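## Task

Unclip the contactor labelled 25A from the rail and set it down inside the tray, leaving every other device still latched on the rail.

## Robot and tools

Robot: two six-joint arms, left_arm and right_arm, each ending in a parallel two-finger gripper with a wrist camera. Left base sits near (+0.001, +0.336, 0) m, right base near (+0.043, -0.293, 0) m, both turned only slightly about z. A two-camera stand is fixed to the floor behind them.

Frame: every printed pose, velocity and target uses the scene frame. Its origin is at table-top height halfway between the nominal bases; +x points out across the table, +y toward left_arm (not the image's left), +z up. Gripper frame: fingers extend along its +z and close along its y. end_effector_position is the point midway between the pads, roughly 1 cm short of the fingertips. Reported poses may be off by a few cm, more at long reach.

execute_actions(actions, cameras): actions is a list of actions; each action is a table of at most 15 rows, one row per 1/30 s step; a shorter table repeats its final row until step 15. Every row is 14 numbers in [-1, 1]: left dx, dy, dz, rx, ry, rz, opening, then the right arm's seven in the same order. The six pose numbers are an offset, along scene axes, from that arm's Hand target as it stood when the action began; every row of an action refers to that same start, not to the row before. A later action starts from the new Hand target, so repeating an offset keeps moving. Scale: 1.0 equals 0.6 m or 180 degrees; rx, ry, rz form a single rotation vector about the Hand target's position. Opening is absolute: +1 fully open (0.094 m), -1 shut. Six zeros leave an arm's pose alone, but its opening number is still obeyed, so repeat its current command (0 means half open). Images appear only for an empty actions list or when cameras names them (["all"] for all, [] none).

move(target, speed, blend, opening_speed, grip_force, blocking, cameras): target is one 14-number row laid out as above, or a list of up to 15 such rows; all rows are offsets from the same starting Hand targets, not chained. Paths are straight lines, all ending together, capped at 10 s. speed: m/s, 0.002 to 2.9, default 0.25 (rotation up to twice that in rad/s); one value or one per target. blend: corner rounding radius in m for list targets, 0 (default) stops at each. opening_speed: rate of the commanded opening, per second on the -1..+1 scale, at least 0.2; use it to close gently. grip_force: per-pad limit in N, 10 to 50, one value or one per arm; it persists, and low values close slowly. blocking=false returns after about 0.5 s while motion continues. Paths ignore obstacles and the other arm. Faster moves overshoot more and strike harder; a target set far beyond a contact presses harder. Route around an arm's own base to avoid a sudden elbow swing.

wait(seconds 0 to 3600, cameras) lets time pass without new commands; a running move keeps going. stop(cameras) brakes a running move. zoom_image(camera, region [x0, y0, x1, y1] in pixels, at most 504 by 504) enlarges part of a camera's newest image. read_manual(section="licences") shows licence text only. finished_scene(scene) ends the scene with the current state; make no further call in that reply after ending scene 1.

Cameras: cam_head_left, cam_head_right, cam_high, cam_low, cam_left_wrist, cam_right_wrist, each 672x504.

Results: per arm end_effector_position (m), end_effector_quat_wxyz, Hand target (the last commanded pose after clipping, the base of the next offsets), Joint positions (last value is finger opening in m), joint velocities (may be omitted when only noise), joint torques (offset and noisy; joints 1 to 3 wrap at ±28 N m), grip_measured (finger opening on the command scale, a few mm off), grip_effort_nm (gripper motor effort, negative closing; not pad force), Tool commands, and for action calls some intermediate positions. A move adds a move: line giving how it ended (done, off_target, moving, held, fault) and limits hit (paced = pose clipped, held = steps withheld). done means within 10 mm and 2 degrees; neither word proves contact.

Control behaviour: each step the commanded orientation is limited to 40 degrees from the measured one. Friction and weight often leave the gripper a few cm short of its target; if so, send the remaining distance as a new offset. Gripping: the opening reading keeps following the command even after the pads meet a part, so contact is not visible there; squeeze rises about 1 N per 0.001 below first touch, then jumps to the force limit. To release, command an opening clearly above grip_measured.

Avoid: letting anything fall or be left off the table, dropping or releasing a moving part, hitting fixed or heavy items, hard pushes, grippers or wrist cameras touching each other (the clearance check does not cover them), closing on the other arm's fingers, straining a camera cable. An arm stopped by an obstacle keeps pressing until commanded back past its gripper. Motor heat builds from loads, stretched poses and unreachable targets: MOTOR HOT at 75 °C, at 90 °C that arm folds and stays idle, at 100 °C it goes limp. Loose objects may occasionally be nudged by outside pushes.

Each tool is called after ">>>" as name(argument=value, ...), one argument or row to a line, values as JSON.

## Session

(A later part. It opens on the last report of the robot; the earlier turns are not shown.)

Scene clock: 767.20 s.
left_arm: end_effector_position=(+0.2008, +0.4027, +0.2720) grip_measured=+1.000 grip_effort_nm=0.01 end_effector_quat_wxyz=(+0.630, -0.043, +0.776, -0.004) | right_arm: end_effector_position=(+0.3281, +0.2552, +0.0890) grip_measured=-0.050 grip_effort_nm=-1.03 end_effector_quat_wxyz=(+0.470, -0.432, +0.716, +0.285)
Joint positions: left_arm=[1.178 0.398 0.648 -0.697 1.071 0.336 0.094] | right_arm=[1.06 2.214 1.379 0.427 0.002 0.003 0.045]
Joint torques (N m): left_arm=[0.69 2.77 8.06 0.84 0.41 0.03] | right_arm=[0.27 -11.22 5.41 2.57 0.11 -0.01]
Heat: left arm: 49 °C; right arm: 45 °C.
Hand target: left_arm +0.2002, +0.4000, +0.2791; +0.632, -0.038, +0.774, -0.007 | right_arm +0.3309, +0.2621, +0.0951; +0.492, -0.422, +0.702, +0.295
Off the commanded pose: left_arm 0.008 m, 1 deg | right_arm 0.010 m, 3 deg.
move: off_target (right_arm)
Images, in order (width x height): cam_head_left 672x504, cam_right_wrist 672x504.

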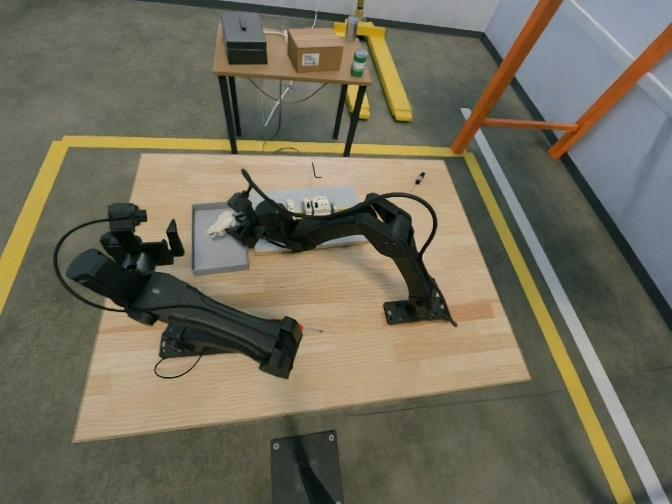

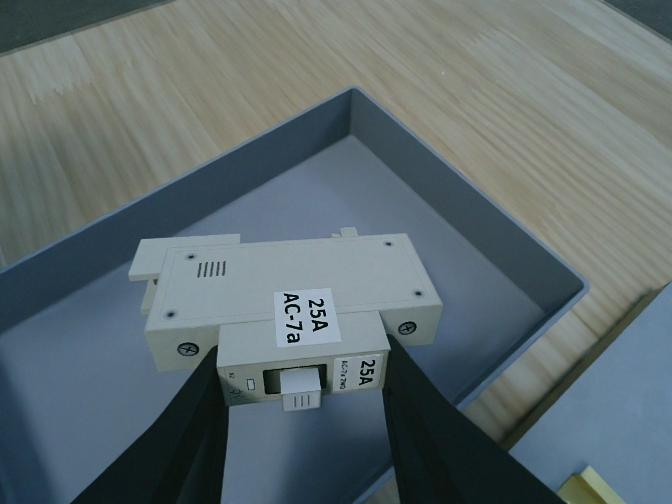

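>>> move(
  target=[0,0,0,0,0,0,1, 0.0115,0.022,-0.067,0,0,0,-0.4],
  speed=0.08,
  cameras=["cam_right_wrist"],
)

Scene clock: 773.30 s.
left_arm: end_effector_position=(+0.2008, +0.4027, +0.2720) grip_measured=+1.000 grip_effort_nm=0.01 end_effector_quat_wxyz=(+0.630, -0.043, +0.776, -0.004) | right_arm: end_effector_position=(+0.3354, +0.2668, +0.0590) grip_measured=-0.051 grip_effort_nm=-1.03 end_effector_quat_wxyz=(+0.486, -0.426, +0.706, +0.291)
Joint positions: left_arm=[1.178 0.398 0.648 -0.697 1.071 0.336 0.094] | right_arm=[1.06 2.334 1.404 0.563 0.008 0 0.045]
Joint torques (N m): left_arm=[0.54 2.91 7.99 0.86 0.41 0.06] | right_arm=[0.27 -10.39 7.71 2.05 0.03 0.02]
Heat: left arm: 48 °C; right arm: 44 °C.
Hand target: left_arm +0.2002, +0.4000, +0.2791; +0.632, -0.038, +0.774, -0.007 | right_arm +0.3378, +0.2752, +0.0549; +0.491, -0.422, +0.702, +0.295
Off the commanded pose: left_arm 0.008 m, 1 deg | right_arm 0.010 m, 1 deg.
move: done

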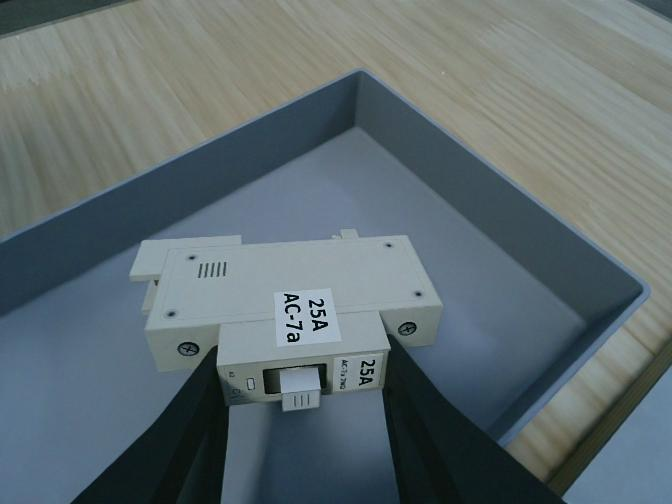

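>>> move(
  target=[
    [0,0,0,0,0,0,1, 0.019,0.037,0.0,-0.0392,0.0208,0,-0.4],
    [0,0,0,0,0,0,1, 0.019,0.037,-0.035,-0.0392,0.0208,0,-0.4],
  ],
  speed=0.06,
  blend=0.01,
  cameras=["cam_right_wrist"],
)

Scene clock: 817.03 s.
left_arm: end_effector_position=(+0.2008, +0.4027, +0.2720) grip_measured=+1.000 grip_effort_nm=0.01 end_effector_quat_wxyz=(+0.630, -0.043, +0.776, -0.004) | right_arm: end_effector_position=(+0.3489, +0.2915, +0.0527) grip_measured=-0.051 grip_effort_nm=-1.03 end_effector_quat_wxyz=(+0.449, -0.441, +0.730, +0.265)
Joint positions: left_arm=[1.178 0.398 0.648 -0.697 1.071 0.336 0.094] | right_arm=[1.06 2.418 1.654 0.291 0.012 -0.003 0.045]
Joint torques (N m): left_arm=[0.58 2.76 7.92 0.85 0.41 0.08] | right_arm=[0.25 -10.39 7.61 1.84 0 0.06]
Heat: left arm: 46 °C; right arm: 42 °C.
Hand target: left_arm +0.2002, +0.4000, +0.2791; +0.632, -0.038, +0.774, -0.007 | right_arm +0.3492, +0.2975, +0.0340; +0.442, -0.442, +0.735, +0.265
Off the commanded pose: left_arm 0.008 m, 1 deg | right_arm 0.020 m, 1 deg.
move: off_target (right_arm)

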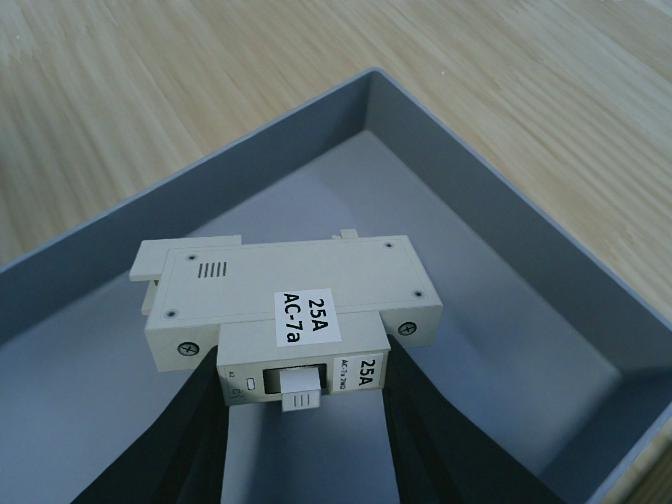

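>>> move(
  target=[0,0,0,0,0,0,1, 0,0,-0.02,0,0,0,-0.4],
  speed=0.06,
  cameras=["cam_right_wrist"],
)

Scene clock: 822.80 s.
left_arm: end_effector_position=(+0.2008, +0.4027, +0.2720) grip_measured=+1.000 grip_effort_nm=0.01 end_effector_quat_wxyz=(+0.630, -0.043, +0.776, -0.004) | right_arm: end_effector_position=(+0.3514, +0.2950, +0.0539) grip_measured=-0.051 grip_effort_nm=-1.03 end_effector_quat_wxyz=(+0.462, -0.437, +0.723, +0.270)
Joint positions: left_arm=[1.178 0.398 0.648 -0.697 1.071 0.336 0.094] | right_arm=[1.06 2.433 1.654 0.337 0.015 -0.007 0.045]
Joint torques (N m): left_arm=[0.44 2.89 8.06 0.88 0.4 0.05] | right_arm=[0.27 -9.89 6.63 1.73 -0.04 0.1]
Heat: left arm: 46 °C; right arm: 41 °C.
Hand target: left_arm +0.2002, +0.4000, +0.2791; +0.632, -0.038, +0.774, -0.007 | right_arm +0.3492, +0.2974, +0.0218; +0.441, -0.442, +0.735, +0.265
Off the commanded pose: left_arm 0.008 m, 1 deg | right_arm 0.032 m, 3 deg.
move: off_target (right_arm)

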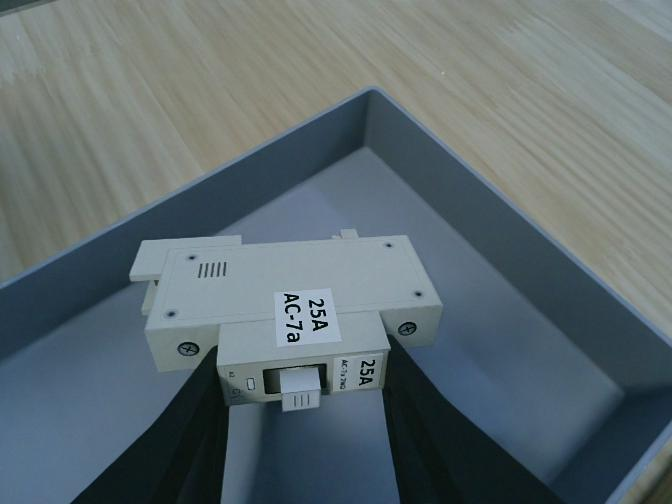

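>>> move(
  target=[
    [0,0,0,0,0,0,1, 0,0,0.03,0,0,0,-0.4],
    [0,0,0,0,0,0,1, 0,0,0.03,0,0,0,0.15],
  ],
  speed=0.06,
  opening_speed=0.3,
  cameras=["cam_right_wrist"],
)

Scene clock: 835.30 s.
left_arm: end_effector_position=(+0.2008, +0.4027, +0.2720) grip_measured=+1.000 grip_effort_nm=0.01 end_effector_quat_wxyz=(+0.630, -0.043, +0.776, -0.004) | right_arm: end_effector_position=(+0.3482, +0.2967, +0.0533) grip_measured=+0.147 grip_effort_nm=0.12 end_effector_quat_wxyz=(+0.455, -0.442, +0.725, +0.269)
Joint positions: left_arm=[1.178 0.398 0.648 -0.697 1.071 0.336 0.094] | right_arm=[1.064 2.433 1.666 0.31 0.012 -0.007 0.054]
Joint torques (N m): left_arm=[0.69 2.88 7.94 0.85 0.41 0.06] | right_arm=[-0.12 -12.23 7.38 1.49 0 0.1]
Heat: left arm: 46 °C; right arm: 40 °C.
Hand target: left_arm +0.2002, +0.4000, +0.2791; +0.632, -0.038, +0.774, -0.007 | right_arm +0.3492, +0.2975, +0.0400; +0.442, -0.442, +0.735, +0.265
Off the commanded pose: left_arm 0.008 m, 1 deg | right_arm 0.014 m, 2 deg.
move: off_target (right_arm); target 2's new opening was sent with right_arm's hand 0.014 m and 2 deg from that target

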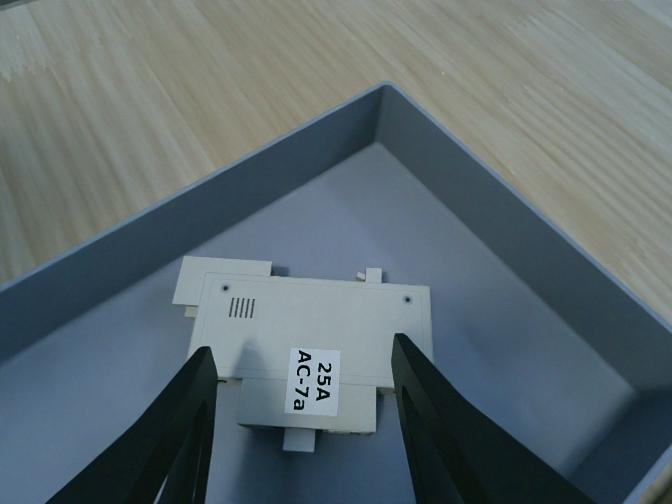

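>>> move(
  target=[
    [0,0,0,0,0,0,1, -0.01,-0.02,0.1,0,0,0,0.5],
    [0,0,0,0,0,0,1, -0.05,-0.45,0.25,0,0,0,0.5],
  ],
  speed=0.3,
  blend=0.02,
  cameras=["cam_head_left","cam_high","cam_right_wrist"],
)

>>> zoom_image(
  camera="cam_head_left",
  region=[170, 170, 390, 290],
)

Scene clock: 945.00 s.
left_arm: end_effector_position=(+0.2008, +0.4027, +0.2720) grip_measured=+1.000 grip_effort_nm=0.01 end_effector_quat_wxyz=(+0.630, -0.043, +0.776, -0.004) | right_arm: end_effector_position=(+0.3220, +0.0310, +0.1739) grip_measured=+0.498 grip_effort_nm=0.11 end_effector_quat_wxyz=(+0.422, -0.441, +0.748, +0.260)
Joint positions: left_arm=[1.178 0.398 0.648 -0.697 1.071 0.336 0.094] | right_arm=[0.701 1.411 0.863 -0.014 -0.302 -0.165 0.07]
Joint torques (N m): left_arm=[0.57 2.82 8.01 0.87 0.41 0.03] | right_arm=[-0.54 -9.87 4.96 1.8 -0.23 -0.11]
Heat: left arm: 44 °C; right arm: 39 °C.
Hand target: left_arm +0.2002, +0.4000, +0.2791; +0.632, -0.038, +0.774, -0.007 | right_arm +0.3192, +0.0274, +0.1899; +0.441, -0.442, +0.735, +0.265
Off the commanded pose: left_arm 0.008 m, 1 deg | right_arm 0.017 m, 3 deg.
move: off_target (right_arm)

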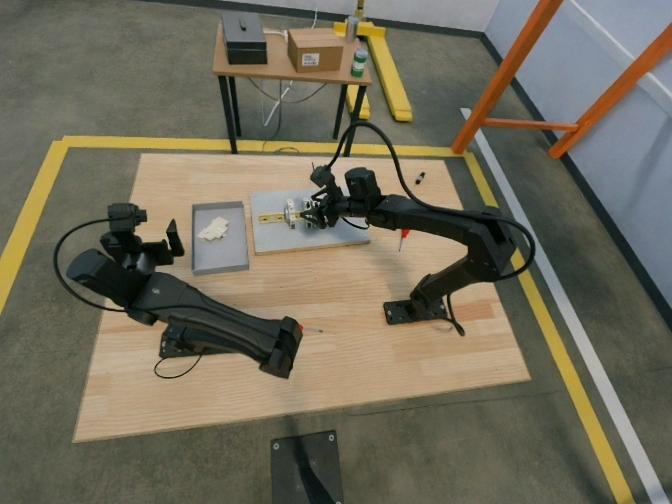

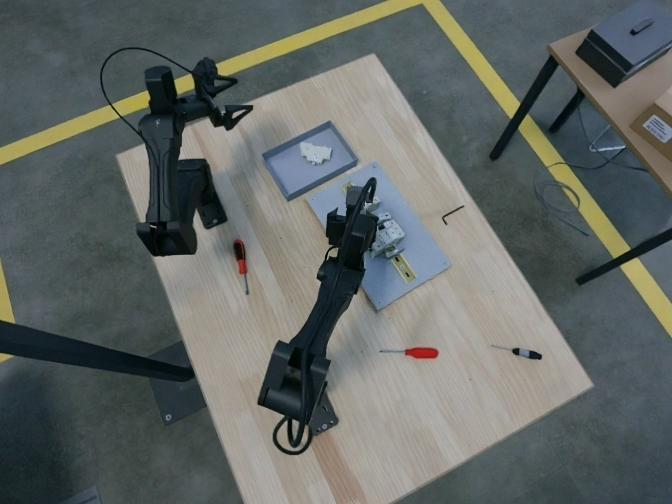

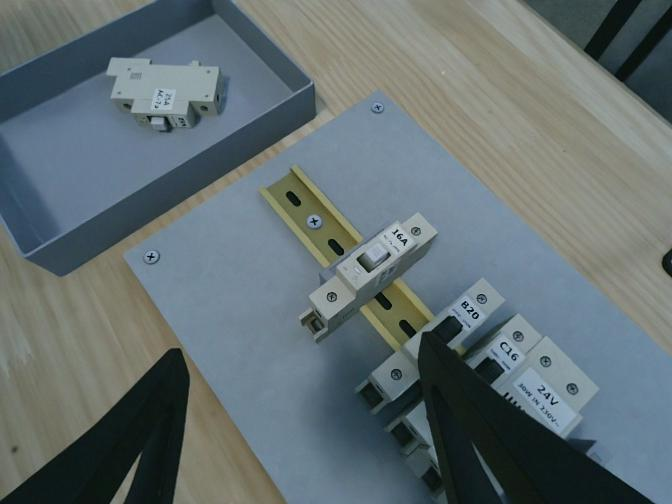

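Scaled by 2.291 from the camera's image (finer frame: 960x720).

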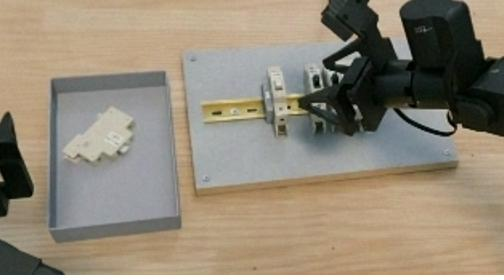

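>>> zoom_image(
  camera="cam_right_wrist",
  region=[280, 190, 460, 360],
)

Scaled by 2.800 from the camera's image (finer frame: 960x720).

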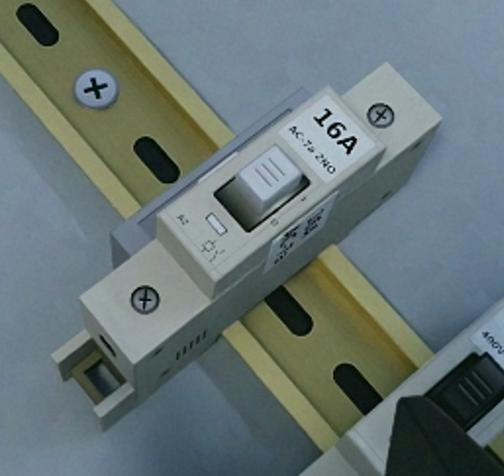

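>>> move(
  target=[
    [0,0,0,0,0,0,1, 0.05,-0.41,0.1,0,0,0,0.5],
    [0.3113,-0.5417,-0.198,0.3152,0.3548,-0.4027,0.4, 0.05,-0.41,0.1,0,0,0,0.5],
  ],
  speed=0.3,
  blend=0.05,
  cameras=["cam_left_wrist","cam_right_wrist"],
)

Scene clock: 1048.30 s.
left_arm: end_effector_position=(+0.3864, +0.0770, +0.1685) grip_measured=+0.404 grip_effort_nm=-0.14 end_effector_quat_wxyz=(+0.083, +0.650, +0.756, +0.007) | right_arm: end_effector_position=(+0.3438, -0.2185, +0.2374) grip_measured=+0.498 grip_effort_nm=0.11 end_effector_quat_wxyz=(+0.427, -0.436, +0.747, +0.265)
Joint positions: left_arm=[-0.576 2.267 2.411 -1.548 0.006 0.828 0.066] | right_arm=[-0.311 1.345 1.172 -1.052 -1.016 -1.143 0.07]
Joint torques (N m): left_arm=[-0.44 -9.73 7.24 0 -0.03 0.04] | right_arm=[-0.42 -3.86 8.36 0.75 -0.79 -0.14]
Heat: left arm: 43 °C; right arm: 35 °C.
Hand target: left_arm +0.3868, +0.0749, +0.1603; -0.001, +0.656, +0.754, +0.000 | right_arm +0.3493, -0.2185, +0.2500; +0.441, -0.442, +0.735, +0.265
Off the commanded pose: left_arm 0.008 m, 10 deg | right_arm 0.014 m, 2 deg.
joint sent to its limit (left arm) — joint 4 (wrist pitch), lower limit. The joint targets are off in orientation, not in position.
move: off_target (left_arm, right_arm); target 2's new opening was sent with left_arm's hand 0.008 m and 10 deg from that target

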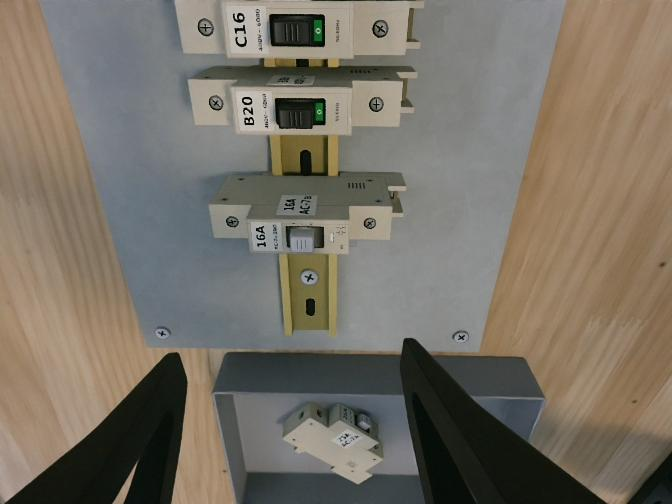

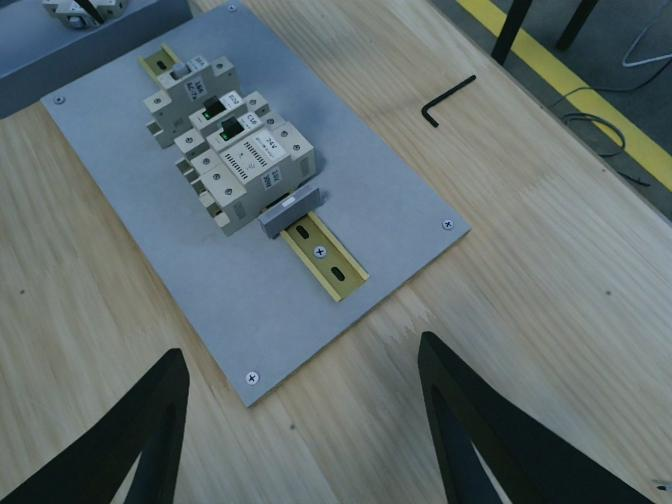

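>>> move(
  target=[
    [0.022,0.0005,-0.147,0,0,0,0.4, 0,0,0,0,0,0,0.5],
    [0.022,0.0005,-0.147,0,0,0,-0.4, 0,0,0,0,0,0,0.5],
  ],
  speed=0.12,
  opening_speed=0.6,
  cameras=["cam_left_wrist","cam_right_wrist"],
)

Scene clock: 1081.73 s.
left_arm: end_effector_position=(+0.3934, +0.0741, +0.0838) grip_measured=-0.038 grip_effort_nm=-1.02 end_effector_quat_wxyz=(+0.005, +0.657, +0.754, +0.000) | right_arm: end_effector_position=(+0.3438, -0.2185, +0.2374) grip_measured=+0.498 grip_effort_nm=0.11 end_effector_quat_wxyz=(+0.427, -0.436, +0.747, +0.265)
Joint positions: left_arm=[-0.575 2.439 2.379 -1.5 0 0.844 0.045] | right_arm=[-0.311 1.345 1.172 -1.052 -1.016 -1.143 0.07]
Joint torques (N m): left_arm=[0.79 -10.39 7.51 -0.09 0.04 0.05] | right_arm=[-0.42 -3.85 8.35 0.74 -0.8 -0.14]
Heat: left arm: 42 °C; right arm: 35 °C.
Hand target: left_arm +0.4002, +0.0752, +0.0722; +0.000, +0.656, +0.755, +0.000 | right_arm +0.3493, -0.2185, +0.2500; +0.441, -0.442, +0.735, +0.265
Off the commanded pose: left_arm 0.013 m, 1 deg | right_arm 0.014 m, 2 deg.
move: off_target (left_arm); target 2's new opening was sent with left_arm's hand 0.014 m and 0 deg from that target

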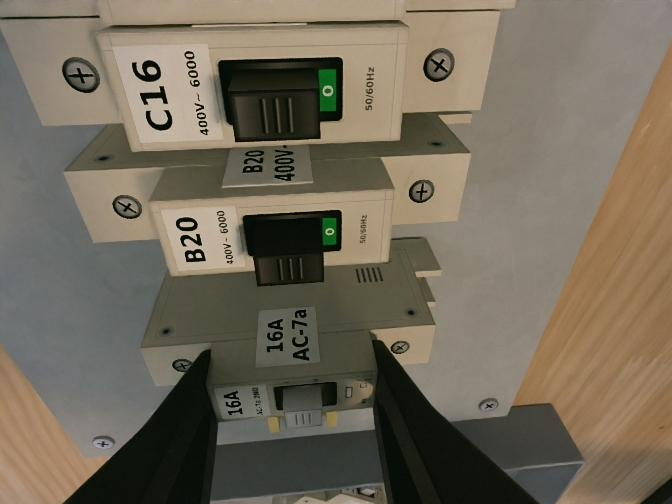

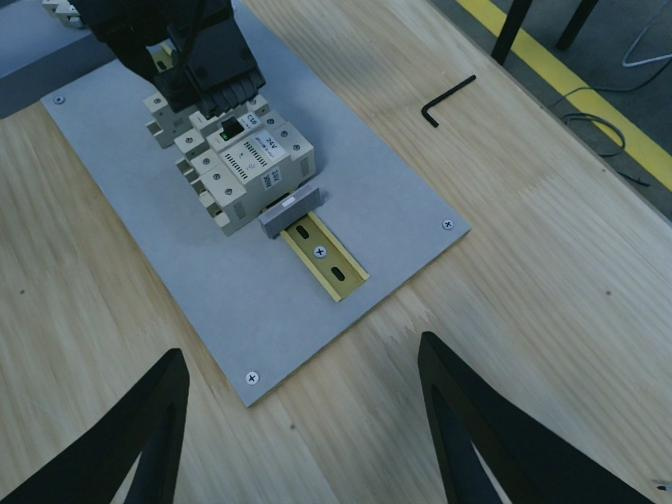

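>>> move(
  target=[0.033,0.0045,0.03,0,0,0,-0.4, 0,0,0,0,0,0,0.5],
  speed=0.06,
  cameras=["cam_left_wrist"],
)

Scene clock: 1089.97 s.
left_arm: end_effector_position=(+0.3962, +0.0751, +0.0851) grip_measured=-0.038 grip_effort_nm=-1.02 end_effector_quat_wxyz=(-0.008, +0.657, +0.754, -0.001) | right_arm: end_effector_position=(+0.3438, -0.2185, +0.2374) grip_measured=+0.498 grip_effort_nm=0.11 end_effector_quat_wxyz=(+0.427, -0.436, +0.747, +0.265)
Joint positions: left_arm=[-0.57 2.512 2.519 -1.593 0 0.849 0.045] | right_arm=[-0.311 1.345 1.172 -1.052 -1.016 -1.143 0.07]
Joint torques (N m): left_arm=[2.8 -12.23 9.96 0.11 0.02 0.28] | right_arm=[-0.43 -3.88 8.38 0.74 -0.8 -0.14]
Heat: left arm: 41 °C; right arm: 35 °C.
Hand target: left_arm +0.4199, +0.0780, +0.0902; +0.000, +0.656, +0.755, +0.000 | right_arm +0.3493, -0.2185, +0.2500; +0.441, -0.442, +0.735, +0.265
Off the commanded pose: left_arm 0.025 m, 1 deg | right_arm 0.014 m, 2 deg.
joint read past its limit (left arm) — joint 4 (wrist pitch), lower limit.
joint sent to its limit (left arm) — joint 4 (wrist pitch), lower limit. The joint targets are off in orientation, not in position.
move: off_target (left_arm)

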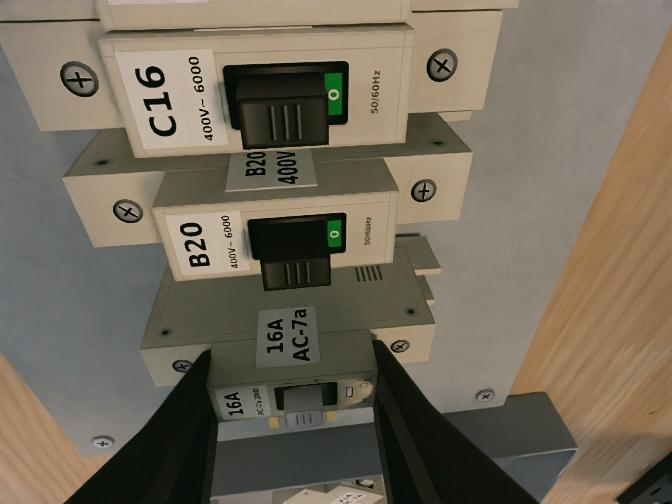

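>>> move(
  target=[0.04,0.005,0.03,0,0,0,-0.4, 0,0,0,0,0,0,0.5],
  speed=0.06,
  cameras=["cam_left_wrist"],
)

Scene clock: 1138.37 s.
left_arm: end_effector_position=(+0.3996, +0.0754, +0.0860) grip_measured=-0.038 grip_effort_nm=-1.02 end_effector_quat_wxyz=(-0.002, +0.663, +0.748, -0.009) | right_arm: end_effector_position=(+0.3438, -0.2185, +0.2374) grip_measured=+0.498 grip_effort_nm=0.11 end_effector_quat_wxyz=(+0.427, -0.436, +0.747, +0.265)
Joint positions: left_arm=[-0.56 2.519 2.535 -1.594 0.017 0.876 0.045] | right_arm=[-0.311 1.345 1.172 -1.052 -1.016 -1.143 0.07]
Joint torques (N m): left_arm=[4.51 -11.82 16.02 0.13 -0.13 0.26] | right_arm=[-0.42 -3.86 8.36 0.74 -0.79 -0.13]
Heat: left arm: 42 °C; right arm: 35 °C.
Hand target: left_arm +0.4439, +0.0809, +0.1082; +0.000, +0.656, +0.755, +0.000 | right_arm +0.3493, -0.2185, +0.2500; +0.441, -0.442, +0.735, +0.265
Off the commanded pose: left_arm 0.050 m, 1 deg | right_arm 0.014 m, 2 deg.
joint read past its limit (left arm) — joint 4 (wrist pitch), lower limit.
joint sent to its limit (left arm) — joint 4 (wrist pitch), lower limit. The joint targets are off in position and orientation.
move: off_target (left_arm)

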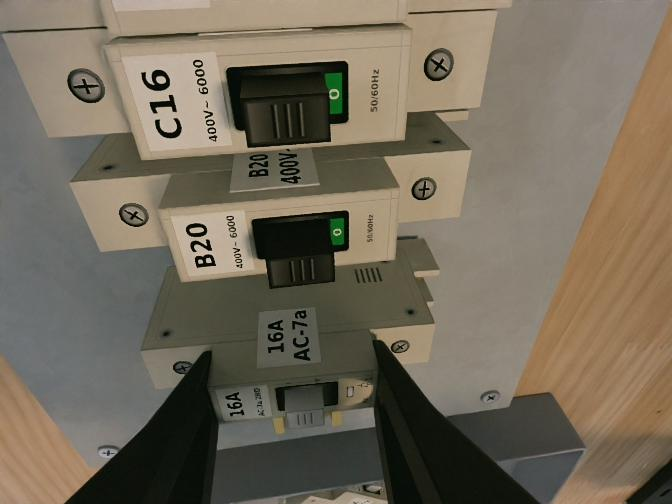

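>>> move(
  target=[
    [-0.0728,-0.0095,-0.06,0,0,0,-0.4, 0,0,0,0,0,0,0.5],
    [-0.0958,-0.0125,-0.04,0.0093,-0.066,0,-0.4, 0,0,0,0,0,0,0.5],
  ],
  speed=0.06,
  cameras=["cam_left_wrist","cam_right_wrist"],
)

Scene clock: 1162.00 s.
left_arm: end_effector_position=(+0.3913, +0.0722, +0.0850) grip_measured=-0.038 grip_effort_nm=-1.02 end_effector_quat_wxyz=(+0.071, +0.651, +0.754, +0.053) | right_arm: end_effector_position=(+0.3438, -0.2185, +0.2374) grip_measured=+0.498 grip_effort_nm=0.11 end_effector_quat_wxyz=(+0.427, -0.436, +0.747, +0.265)
Joint positions: left_arm=[-0.618 2.229 2.006 -1.197 -0.095 0.799 0.045] | right_arm=[-0.311 1.345 1.172 -1.052 -1.016 -1.143 0.07]
Joint torques (N m): left_arm=[-2.15 -13.61 3.54 0.22 -0.53 -0.11] | right_arm=[-0.43 -3.86 8.38 0.74 -0.8 -0.14]
Heat: left arm: 45 °C; right arm: 35 °C.
Hand target: left_arm +0.3864, +0.0735, +0.0841; +0.068, +0.653, +0.750, +0.079 | right_arm +0.3493, -0.2185, +0.2500; +0.441, -0.442, +0.735, +0.265
Off the commanded pose: left_arm 0.005 m, 3 deg | right_arm 0.014 m, 2 deg.
move: off_target (left_arm)

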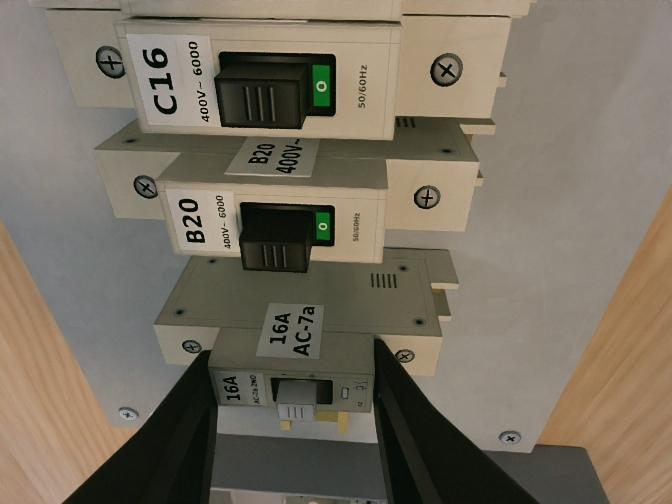

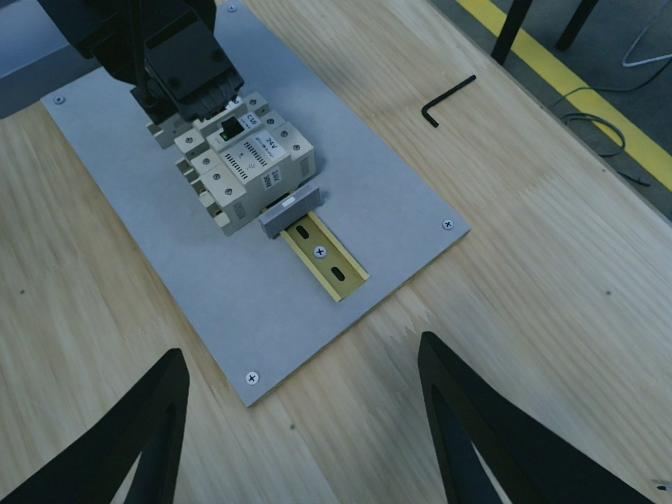

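>>> move(
  target=[
    [0.023,0.0028,-0.0198,-0.0093,0.066,0,-0.4, 0,0,0,0,0,0,0.5],
    [0.023,0.0028,-0.0198,-0.0093,0.066,0,0.3, 0,0,0,0,0,0,0.5],
    [0.023,0.0028,0.143,-0.0093,0.066,0,0.3, 0,0,0,0,0,0,0.5],
    [0.0143,-0.0017,0.11,-0.1671,-0.1035,0.47,-0.1, 0,0,0,0,0,0,0.5],
  ],
  speed=[0.06,0.06,0.15,0.2],
  cameras=["cam_left_wrist","cam_right_wrist"],
)

Scene clock: 1225.43 s.
left_arm: end_effector_position=(+0.3933, +0.0737, +0.1335) grip_measured=-0.096 grip_effort_nm=-0.14 end_effector_quat_wxyz=(+0.236, -0.064, +0.969, +0.027) | right_arm: end_effector_position=(+0.3438, -0.2185, +0.2374) grip_measured=+0.498 grip_effort_nm=0.11 end_effector_quat_wxyz=(+0.427, -0.436, +0.747, +0.265)
Joint positions: left_arm=[-0.716 2.057 1.85 -1.056 -0.373 -0.804 0.042] | right_arm=[-0.311 1.345 1.172 -1.052 -1.016 -1.143 0.07]
Joint torques (N m): left_arm=[-0.75 -13.79 6.08 0.49 -0.36 -0.11] | right_arm=[-0.44 -3.88 8.36 0.75 -0.79 -0.13]
Heat: left arm: 41 °C; right arm: 36 °C.
Hand target: left_arm +0.3950, +0.0724, +0.1501; +0.258, -0.070, +0.963, +0.018 | right_arm +0.3493, -0.2185, +0.2500; +0.441, -0.442, +0.735, +0.265
Off the commanded pose: left_arm 0.017 m, 3 deg | right_arm 0.014 m, 2 deg.
move: off_target (left_arm); target 2's new opening was sent with left_arm's hand 0.015 m and 2 deg from that target; target 4's new opening was sent with left_arm's hand 0.017 m and 3 deg from that target

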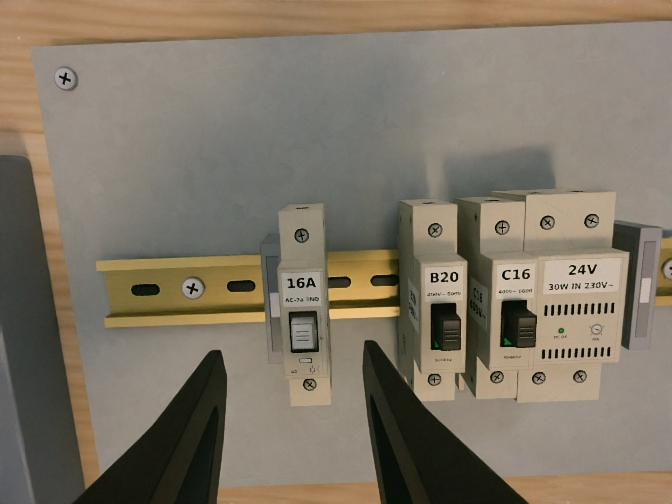

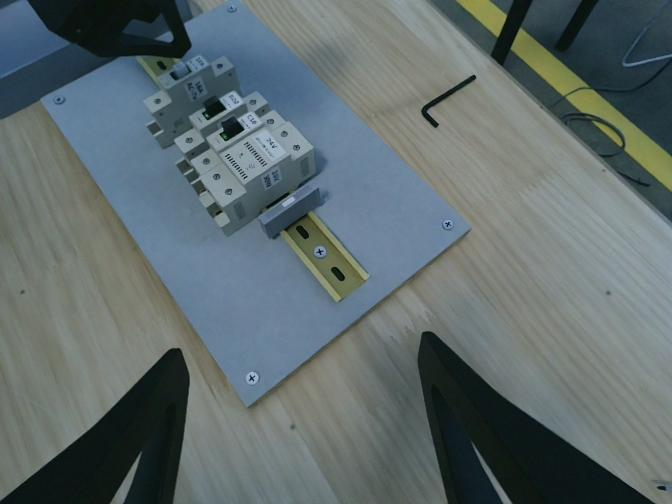

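>>> move(
  target=[
    [0.002,0.0015,-0.0875,0,0,0,-0.1, 0,0,0,0,0,0,0.5],
    [0.002,0.0015,-0.0875,0,0,0,-0.85, 0,0,0,0,0,0,0.5],
  ],
  speed=0.1,
  opening_speed=0.8,
  cameras=["cam_left_wrist"],
)

Scene clock: 1239.97 s.
left_arm: end_effector_position=(+0.3937, +0.0735, +0.0880) grip_measured=-0.622 grip_effort_nm=-1.02 end_effector_quat_wxyz=(+0.241, -0.067, +0.968, +0.022) | right_arm: end_effector_position=(+0.3438, -0.2185, +0.2374) grip_measured=+0.498 grip_effort_nm=0.11 end_effector_quat_wxyz=(+0.427, -0.436, +0.747, +0.265)
Joint positions: left_arm=[-0.716 2.057 1.665 -0.857 -0.374 -0.807 0.018] | right_arm=[-0.311 1.345 1.172 -1.052 -1.016 -1.143 0.07]
Joint torques (N m): left_arm=[-0.47 -13.05 5.45 0.54 -0.31 -0.04] | right_arm=[-0.42 -3.86 8.38 0.74 -0.81 -0.14]
Heat: left arm: 42 °C; right arm: 36 °C.
Hand target: left_arm +0.3962, +0.0732, +0.0976; +0.258, -0.070, +0.963, +0.018 | right_arm +0.3493, -0.2185, +0.2500; +0.441, -0.442, +0.735, +0.265
Off the commanded pose: left_arm 0.010 m, 2 deg | right_arm 0.014 m, 2 deg.
move: done

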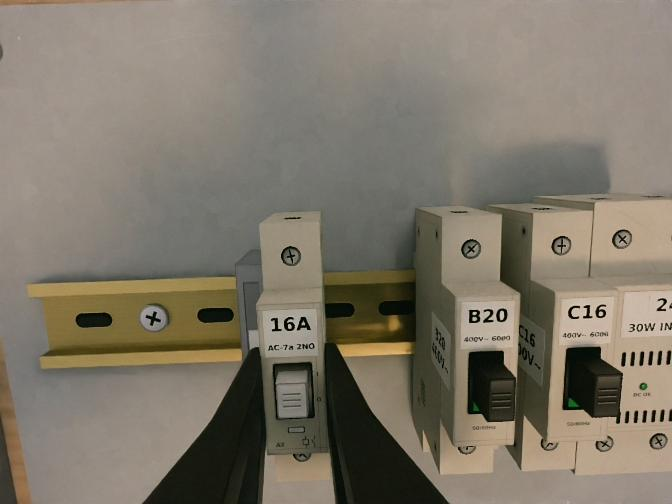

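>>> move(
  target=[0.035,0.005,0.02,-0.0093,0.066,0,-0.85, 0,0,0,0,0,0,0.5],
  speed=0.06,
  cameras=["cam_left_wrist"],
)

Scene clock: 1248.97 s.
left_arm: end_effector_position=(+0.3958, +0.0739, +0.0895) grip_measured=-0.625 grip_effort_nm=-1.02 end_effector_quat_wxyz=(+0.120, -0.072, +0.990, +0.015) | right_arm: end_effector_position=(+0.3438, -0.2185, +0.2374) grip_measured=+0.498 grip_effort_nm=0.11 end_effector_quat_wxyz=(+0.427, -0.436, +0.747, +0.265)
Joint positions: left_arm=[-0.642 2.228 2.012 -1.194 -0.181 -0.787 0.018] | right_arm=[-0.311 1.345 1.172 -1.052 -1.016 -1.143 0.07]
Joint torques (N m): left_arm=[1.43 -12.41 10.81 0.19 -0.44 0.22] | right_arm=[-0.44 -3.88 8.38 0.74 -0.79 -0.14]
Heat: left arm: 42 °C; right arm: 36 °C.
Hand target: left_arm +0.4173, +0.0763, +0.1097; +0.156, -0.071, +0.985, +0.011 | right_arm +0.3493, -0.2185, +0.2500; +0.441, -0.442, +0.735, +0.265
Off the commanded pose: left_arm 0.029 m, 4 deg | right_arm 0.014 m, 2 deg.
move: off_target (left_arm)

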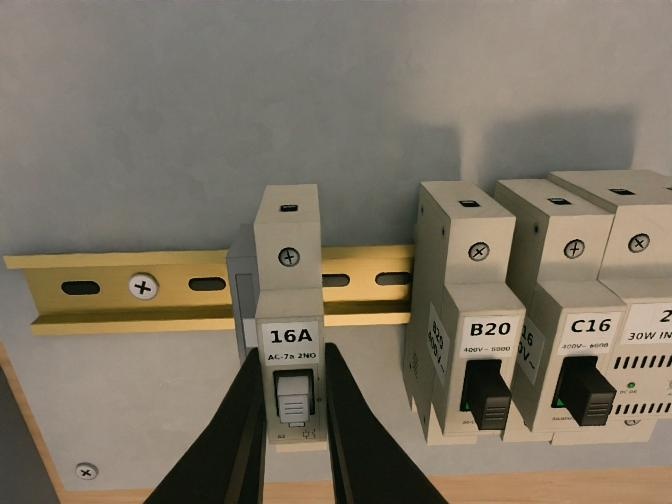

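>>> move(
  target=[0.035,0.005,0.035,0,0,0,-0.85, 0,0,0,0,0,0,0.5],
  speed=0.06,
  cameras=["cam_left_wrist"],
)

Scene clock: 1265.27 s.
left_arm: end_effector_position=(+0.3970, +0.0739, +0.0909) grip_measured=-0.626 grip_effort_nm=-1.02 end_effector_quat_wxyz=(+0.075, -0.067, +0.995, +0.022) | right_arm: end_effector_position=(+0.3438, -0.2185, +0.2374) grip_measured=+0.498 grip_effort_nm=0.11 end_effector_quat_wxyz=(+0.427, -0.436, +0.747, +0.265)
Joint positions: left_arm=[-0.621 2.335 2.213 -1.362 -0.13 -0.765 0.018] | right_arm=[-0.311 1.345 1.172 -1.052 -1.016 -1.143 0.07]
Joint torques (N m): left_arm=[2.22 -15.16 12.49 0.34 -0.85 0.29] | right_arm=[-0.43 -3.86 8.39 0.74 -0.79 -0.13]
Heat: left arm: 45 °C; right arm: 36 °C.
Hand target: left_arm +0.4383, +0.0794, +0.1307; +0.156, -0.071, +0.985, +0.011 | right_arm +0.3493, -0.2185, +0.2500; +0.441, -0.442, +0.735, +0.265
Off the commanded pose: left_arm 0.058 m, 9 deg | right_arm 0.014 m, 2 deg.
move: off_target (left_arm)

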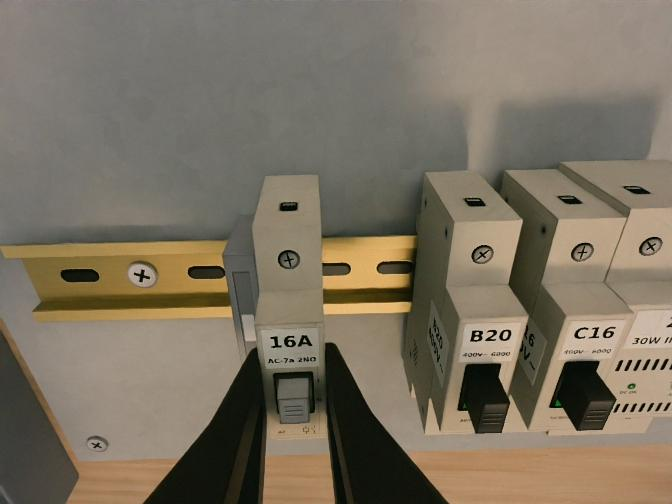

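>>> move(
  target=[
    [-0.0705,-0.009,-0.0595,0,0,0,-0.85, 0,0,0,0,0,0,0.5],
    [-0.0705,-0.009,-0.0595,0,0,0,-0.1, 0,0,0,0,0,0,0.5],
    [-0.097,-0.012,0.0655,0,0,0,-0.1, 0,0,0,0,0,0,0.5],
    [-0.2305,-0.029,-0.018,0.0374,-0.2584,0,-0.1, 0,0,0,0,0,0,0.5],
    [-0.2305,-0.029,-0.1045,0.0374,-0.2584,0,-0.1, 0,0,0,0,0,0,0.5],
  ],
  speed=[0.06,0.06,0.15,0.2,0.1],
  cameras=["cam_left_wrist"],
)

Scene clock: 1333.53 s.
left_arm: end_effector_position=(+0.3006, +0.0587, +0.0743) grip_measured=-0.103 grip_effort_nm=0.16 end_effector_quat_wxyz=(+0.529, -0.065, +0.845, +0.025) | right_arm: end_effector_position=(+0.3438, -0.2185, +0.2374) grip_measured=+0.498 grip_effort_nm=0.11 end_effector_quat_wxyz=(+0.427, -0.436, +0.747, +0.265)
Joint positions: left_arm=[-1.122 1.86 0.939 -0.092 -1.028 -0.97 0.042] | right_arm=[-0.311 1.345 1.172 -1.052 -1.016 -1.143 0.07]
Joint torques (N m): left_arm=[-0.31 -6.64 4.42 0.75 -0.58 0] | right_arm=[-0.42 -3.85 8.35 0.75 -0.8 -0.14]
Heat: left arm: 48 °C; right arm: 36 °C.
Hand target: left_arm +0.3000, +0.0619, +0.0680; +0.536, -0.061, +0.841, +0.039 | right_arm +0.3493, -0.2185, +0.2500; +0.441, -0.442, +0.735, +0.265
Off the commanded pose: left_arm 0.007 m, 2 deg | right_arm 0.014 m, 2 deg.
move: done; target 2's new opening was sent with left_arm's hand 0.009 m and 3 deg from that target

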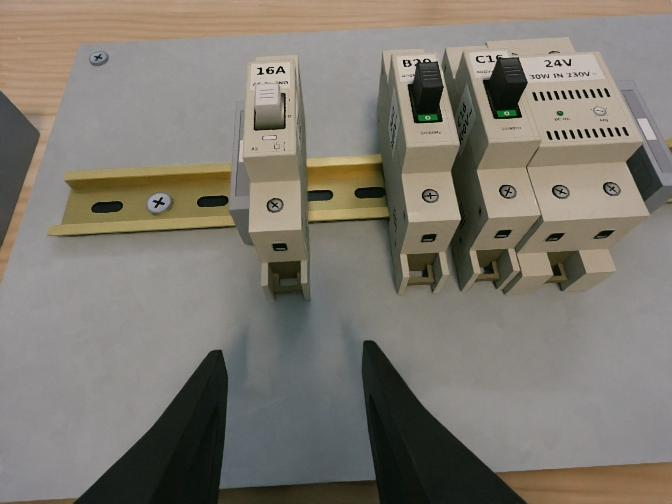

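>>> zoom_image(
  camera="cam_left_wrist",
  region=[220, 170, 480, 320],
)

Scaled by 1.938 from the camera's image (finer frame: 960x720).

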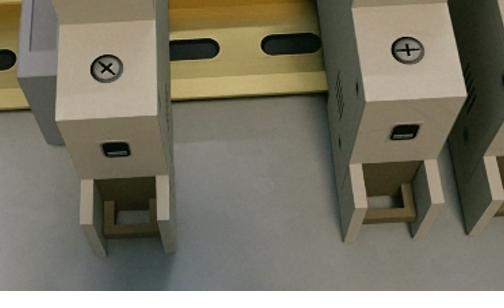

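>>> move(
  target=[
    [0.0942,0.0185,-0.0275,0,0,0,-0.1, 0,0,0,0,0,0,0.5],
    [0.0942,0.0185,-0.0275,0,0,0,-0.85, 0,0,0,0,0,0,0.5],
  ],
  speed=[0.08,0.06],
  opening_speed=0.8,
  cameras=["cam_left_wrist"],
)

Scene clock: 1369.40 s.
left_arm: end_effector_position=(+0.3546, +0.0697, +0.0609) grip_measured=-0.618 grip_effort_nm=-1.01 end_effector_quat_wxyz=(+0.539, -0.067, +0.839, +0.026) | right_arm: end_effector_position=(+0.3438, -0.2185, +0.2374) grip_measured=+0.498 grip_effort_nm=0.11 end_effector_quat_wxyz=(+0.427, -0.436, +0.747, +0.265)
Joint positions: left_arm=[-0.971 1.948 0.929 0.212 -0.954 -0.737 0.018] | right_arm=[-0.311 1.345 1.172 -1.052 -1.016 -1.143 0.07]
Joint torques (N m): left_arm=[0.68 -7.25 4.93 0.94 -0.31 0.12] | right_arm=[-0.44 -3.86 8.35 0.74 -0.8 -0.14]
Heat: left arm: 43 °C; right arm: 37 °C.
Hand target: left_arm +0.3564, +0.0731, +0.0515; +0.536, -0.061, +0.841, +0.039 | right_arm +0.3493, -0.2185, +0.2500; +0.441, -0.442, +0.735, +0.265
Off the commanded pose: left_arm 0.010 m, 2 deg | right_arm 0.014 m, 2 deg.
move: done; target 2's new opening was sent with left_arm's hand 0.011 m and 1 deg from that target

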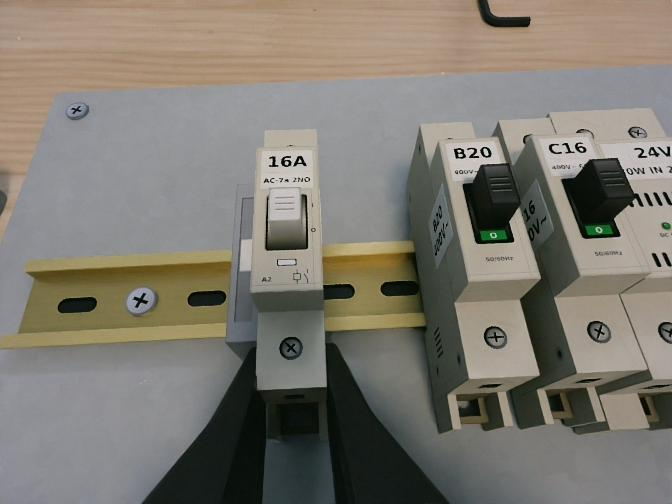

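>>> move(
  target=[0.0,0.0,0.07,0,0,0,-0.85, 0,0,0,0,0,0,0.5],
  speed=0.06,
  cameras=["cam_left_wrist"],
)

Scene clock: 1380.23 s.
left_arm: end_effector_position=(+0.3528, +0.0679, +0.0616) grip_measured=-0.620 grip_effort_nm=-1.02 end_effector_quat_wxyz=(+0.520, -0.062, +0.852, +0.022) | right_arm: end_effector_position=(+0.3438, -0.2185, +0.2374) grip_measured=+0.498 grip_effort_nm=0.11 end_effector_quat_wxyz=(+0.427, -0.436, +0.747, +0.265)
Joint positions: left_arm=[-0.966 1.926 0.951 0.128 -0.912 -0.759 0.018] | right_arm=[-0.311 1.345 1.172 -1.052 -1.016 -1.143 0.07]
Joint torques (N m): left_arm=[0.25 -14.39 7.19 0.36 -0.69 0.38] | right_arm=[-0.43 -3.85 8.36 0.75 -0.8 -0.14]
Heat: left arm: 43 °C; right arm: 37 °C.
Hand target: left_arm +0.3564, +0.0730, +0.0934; +0.536, -0.061, +0.841, +0.039 | right_arm +0.3493, -0.2185, +0.2500; +0.441, -0.442, +0.735, +0.265
Off the commanded pose: left_arm 0.032 m, 3 deg | right_arm 0.014 m, 2 deg.
move: off_target (left_arm)

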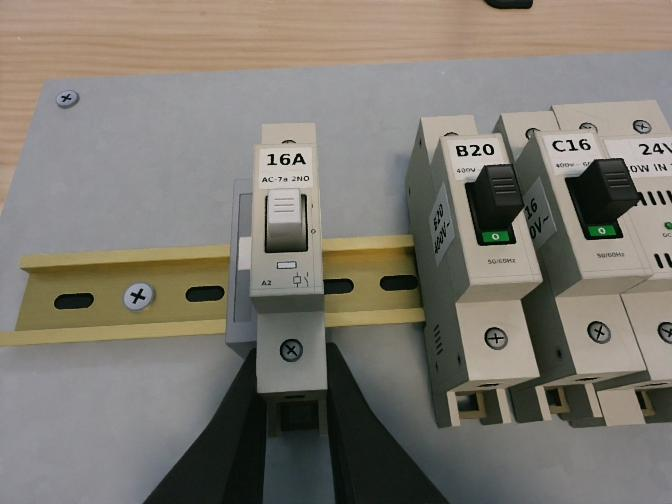

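>>> move(
  target=[0.0,0.0,0.07,0,0,0,-0.85, 0,0,0,0,0,0,0.5],
  speed=0.06,
  cameras=["cam_left_wrist"],
)

Scene clock: 1388.10 s.
left_arm: end_effector_position=(+0.3530, +0.0675, +0.0643) grip_measured=-0.622 grip_effort_nm=-1.02 end_effector_quat_wxyz=(+0.482, -0.056, +0.874, +0.019) | right_arm: end_effector_position=(+0.3438, -0.2185, +0.2374) grip_measured=+0.498 grip_effort_nm=0.11 end_effector_quat_wxyz=(+0.427, -0.436, +0.747, +0.265)
Joint positions: left_arm=[-0.945 1.897 1.008 -0.027 -0.832 -0.79 0.018] | right_arm=[-0.311 1.345 1.172 -1.052 -1.016 -1.143 0.07]
Joint torques (N m): left_arm=[-1.42 -18.92 8.84 0.26 -1.39 0.63] | right_arm=[-0.44 -3.86 8.38 0.75 -0.8 -0.14]
Heat: left arm: 43 °C; right arm: 37 °C.
Hand target: left_arm +0.3564, +0.0730, +0.1355; +0.536, -0.061, +0.841, +0.039 | right_arm +0.3493, -0.2185, +0.2500; +0.441, -0.442, +0.735, +0.265
Off the commanded pose: left_arm 0.071 m, 8 deg | right_arm 0.014 m, 2 deg.
move: off_target (left_arm)

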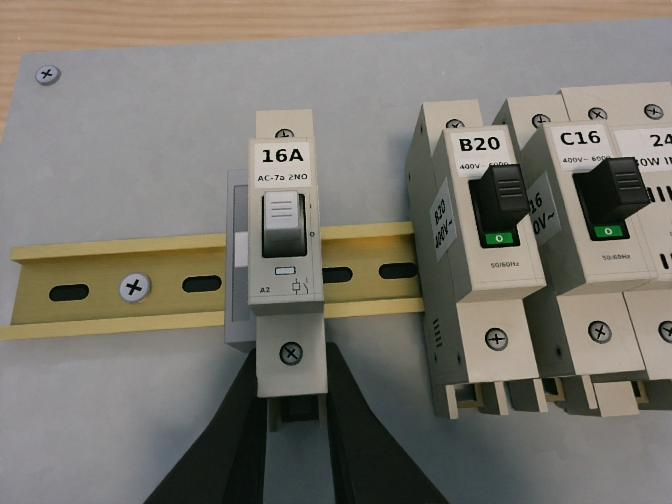

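>>> move(
  target=[0.0,0.0,0.09,0,0,0,-0.85, 0,0,0,0,0,0,0.5],
  speed=0.06,
  cameras=["cam_left_wrist"],
)

Scene clock: 1397.97 s.
left_arm: end_effector_position=(+0.3531, +0.0669, +0.0674) grip_measured=-0.622 grip_effort_nm=-1.02 end_effector_quat_wxyz=(+0.437, -0.050, +0.898, +0.022) | right_arm: end_effector_position=(+0.3438, -0.2185, +0.2374) grip_measured=+0.498 grip_effort_nm=0.11 end_effector_quat_wxyz=(+0.427, -0.436, +0.747, +0.265)
Joint positions: left_arm=[-0.919 1.884 1.092 -0.205 -0.746 -0.816 0.018] | right_arm=[-0.311 1.345 1.172 -1.052 -1.016 -1.143 0.07]
Joint torques (N m): left_arm=[-3.08 -23.97 11.44 0.11 -2.07 0.73] | right_arm=[-0.44 -3.88 8.36 0.75 -0.79 -0.14]
Heat: left arm: 45 °C; right arm: 37 °C.
Hand target: left_arm +0.3564, +0.0729, +0.1895; +0.536, -0.061, +0.841, +0.039 | right_arm +0.3493, -0.2185, +0.2500; +0.441, -0.442, +0.735, +0.265
Off the commanded pose: left_arm 0.122 m, 13 deg | right_arm 0.014 m, 2 deg.
move: off_target (left_arm)

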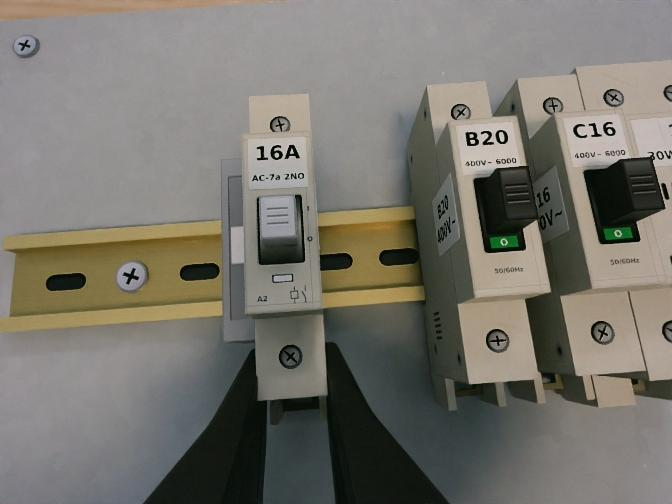

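>>> move(
  target=[
    [0,0,-0.224,0,0,0,-0.85, 0,0,0,0,0,0,0.5],
    [0,0,-0.224,0,0,0,-0.1, 0,0,0,0,0,0,0.5],
    [-0.1,-0.014,-0.2,0,0,0,-0.1, 0,0,0,0,0,0,0.5],
    [-0.08,-0.01,0.0,0,0,0,-0.1, 0,0,0,0,0,0,0.5],
    [0.0727,0.0038,-0.0825,0.2383,0.3182,-0.442,0.4, 0,0,0,0,0,0,0.5],
  ],
  speed=[0.08,0.06,0.1,0.15,0.25],
  cameras=["cam_left_wrist"],
)

Scene clock: 1459.50 s.
left_arm: end_effector_position=(+0.3948, +0.0754, +0.1521) grip_measured=-0.103 grip_effort_nm=0.16 end_effector_quat_wxyz=(+0.071, +0.628, +0.775, +0.013) | right_arm: end_effector_position=(+0.3438, -0.2185, +0.2374) grip_measured=+0.498 grip_effort_nm=0.11 end_effector_quat_wxyz=(+0.427, -0.436, +0.747, +0.265)
Joint positions: left_arm=[-0.576 2.324 2.444 -1.546 -0.013 0.771 0.042] | right_arm=[-0.311 1.345 1.172 -1.052 -1.016 -1.143 0.07]
Joint torques (N m): left_arm=[0.35 -9.87 7.3 -0.04 0.16 0.04] | right_arm=[-0.43 -3.84 8.36 0.75 -0.8 -0.14]
Heat: left arm: 63 °C; right arm: 37 °C.
Hand target: left_arm +0.3956, +0.0750, +0.1424; +0.030, +0.630, +0.776, +0.002 (not the last commanded pose) | right_arm +0.3493, -0.2185, +0.2500; +0.441, -0.442, +0.735, +0.265
Tool commands: left_gripper/opening=-0.1 right_gripper/opening=+0.5
Off the commanded pose: left_arm 0.013 m, 9 deg | right_arm 0.014 m, 2 deg.
joint sent to its limit (left arm) — joint 4 (wrist pitch), lower limit.
move: off_target (left_arm; path cut at 10 s); path passed 4 of 5 targets; target 5's new opening was not sent; target 2's new opening was sent with left_arm's hand 0.007 m and 3 deg from that target

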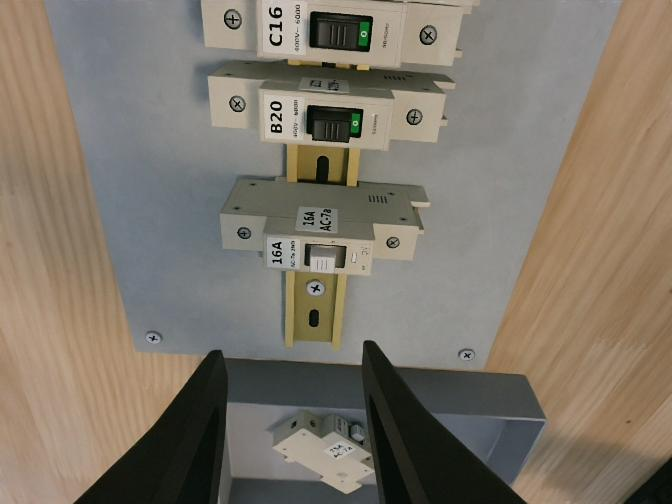

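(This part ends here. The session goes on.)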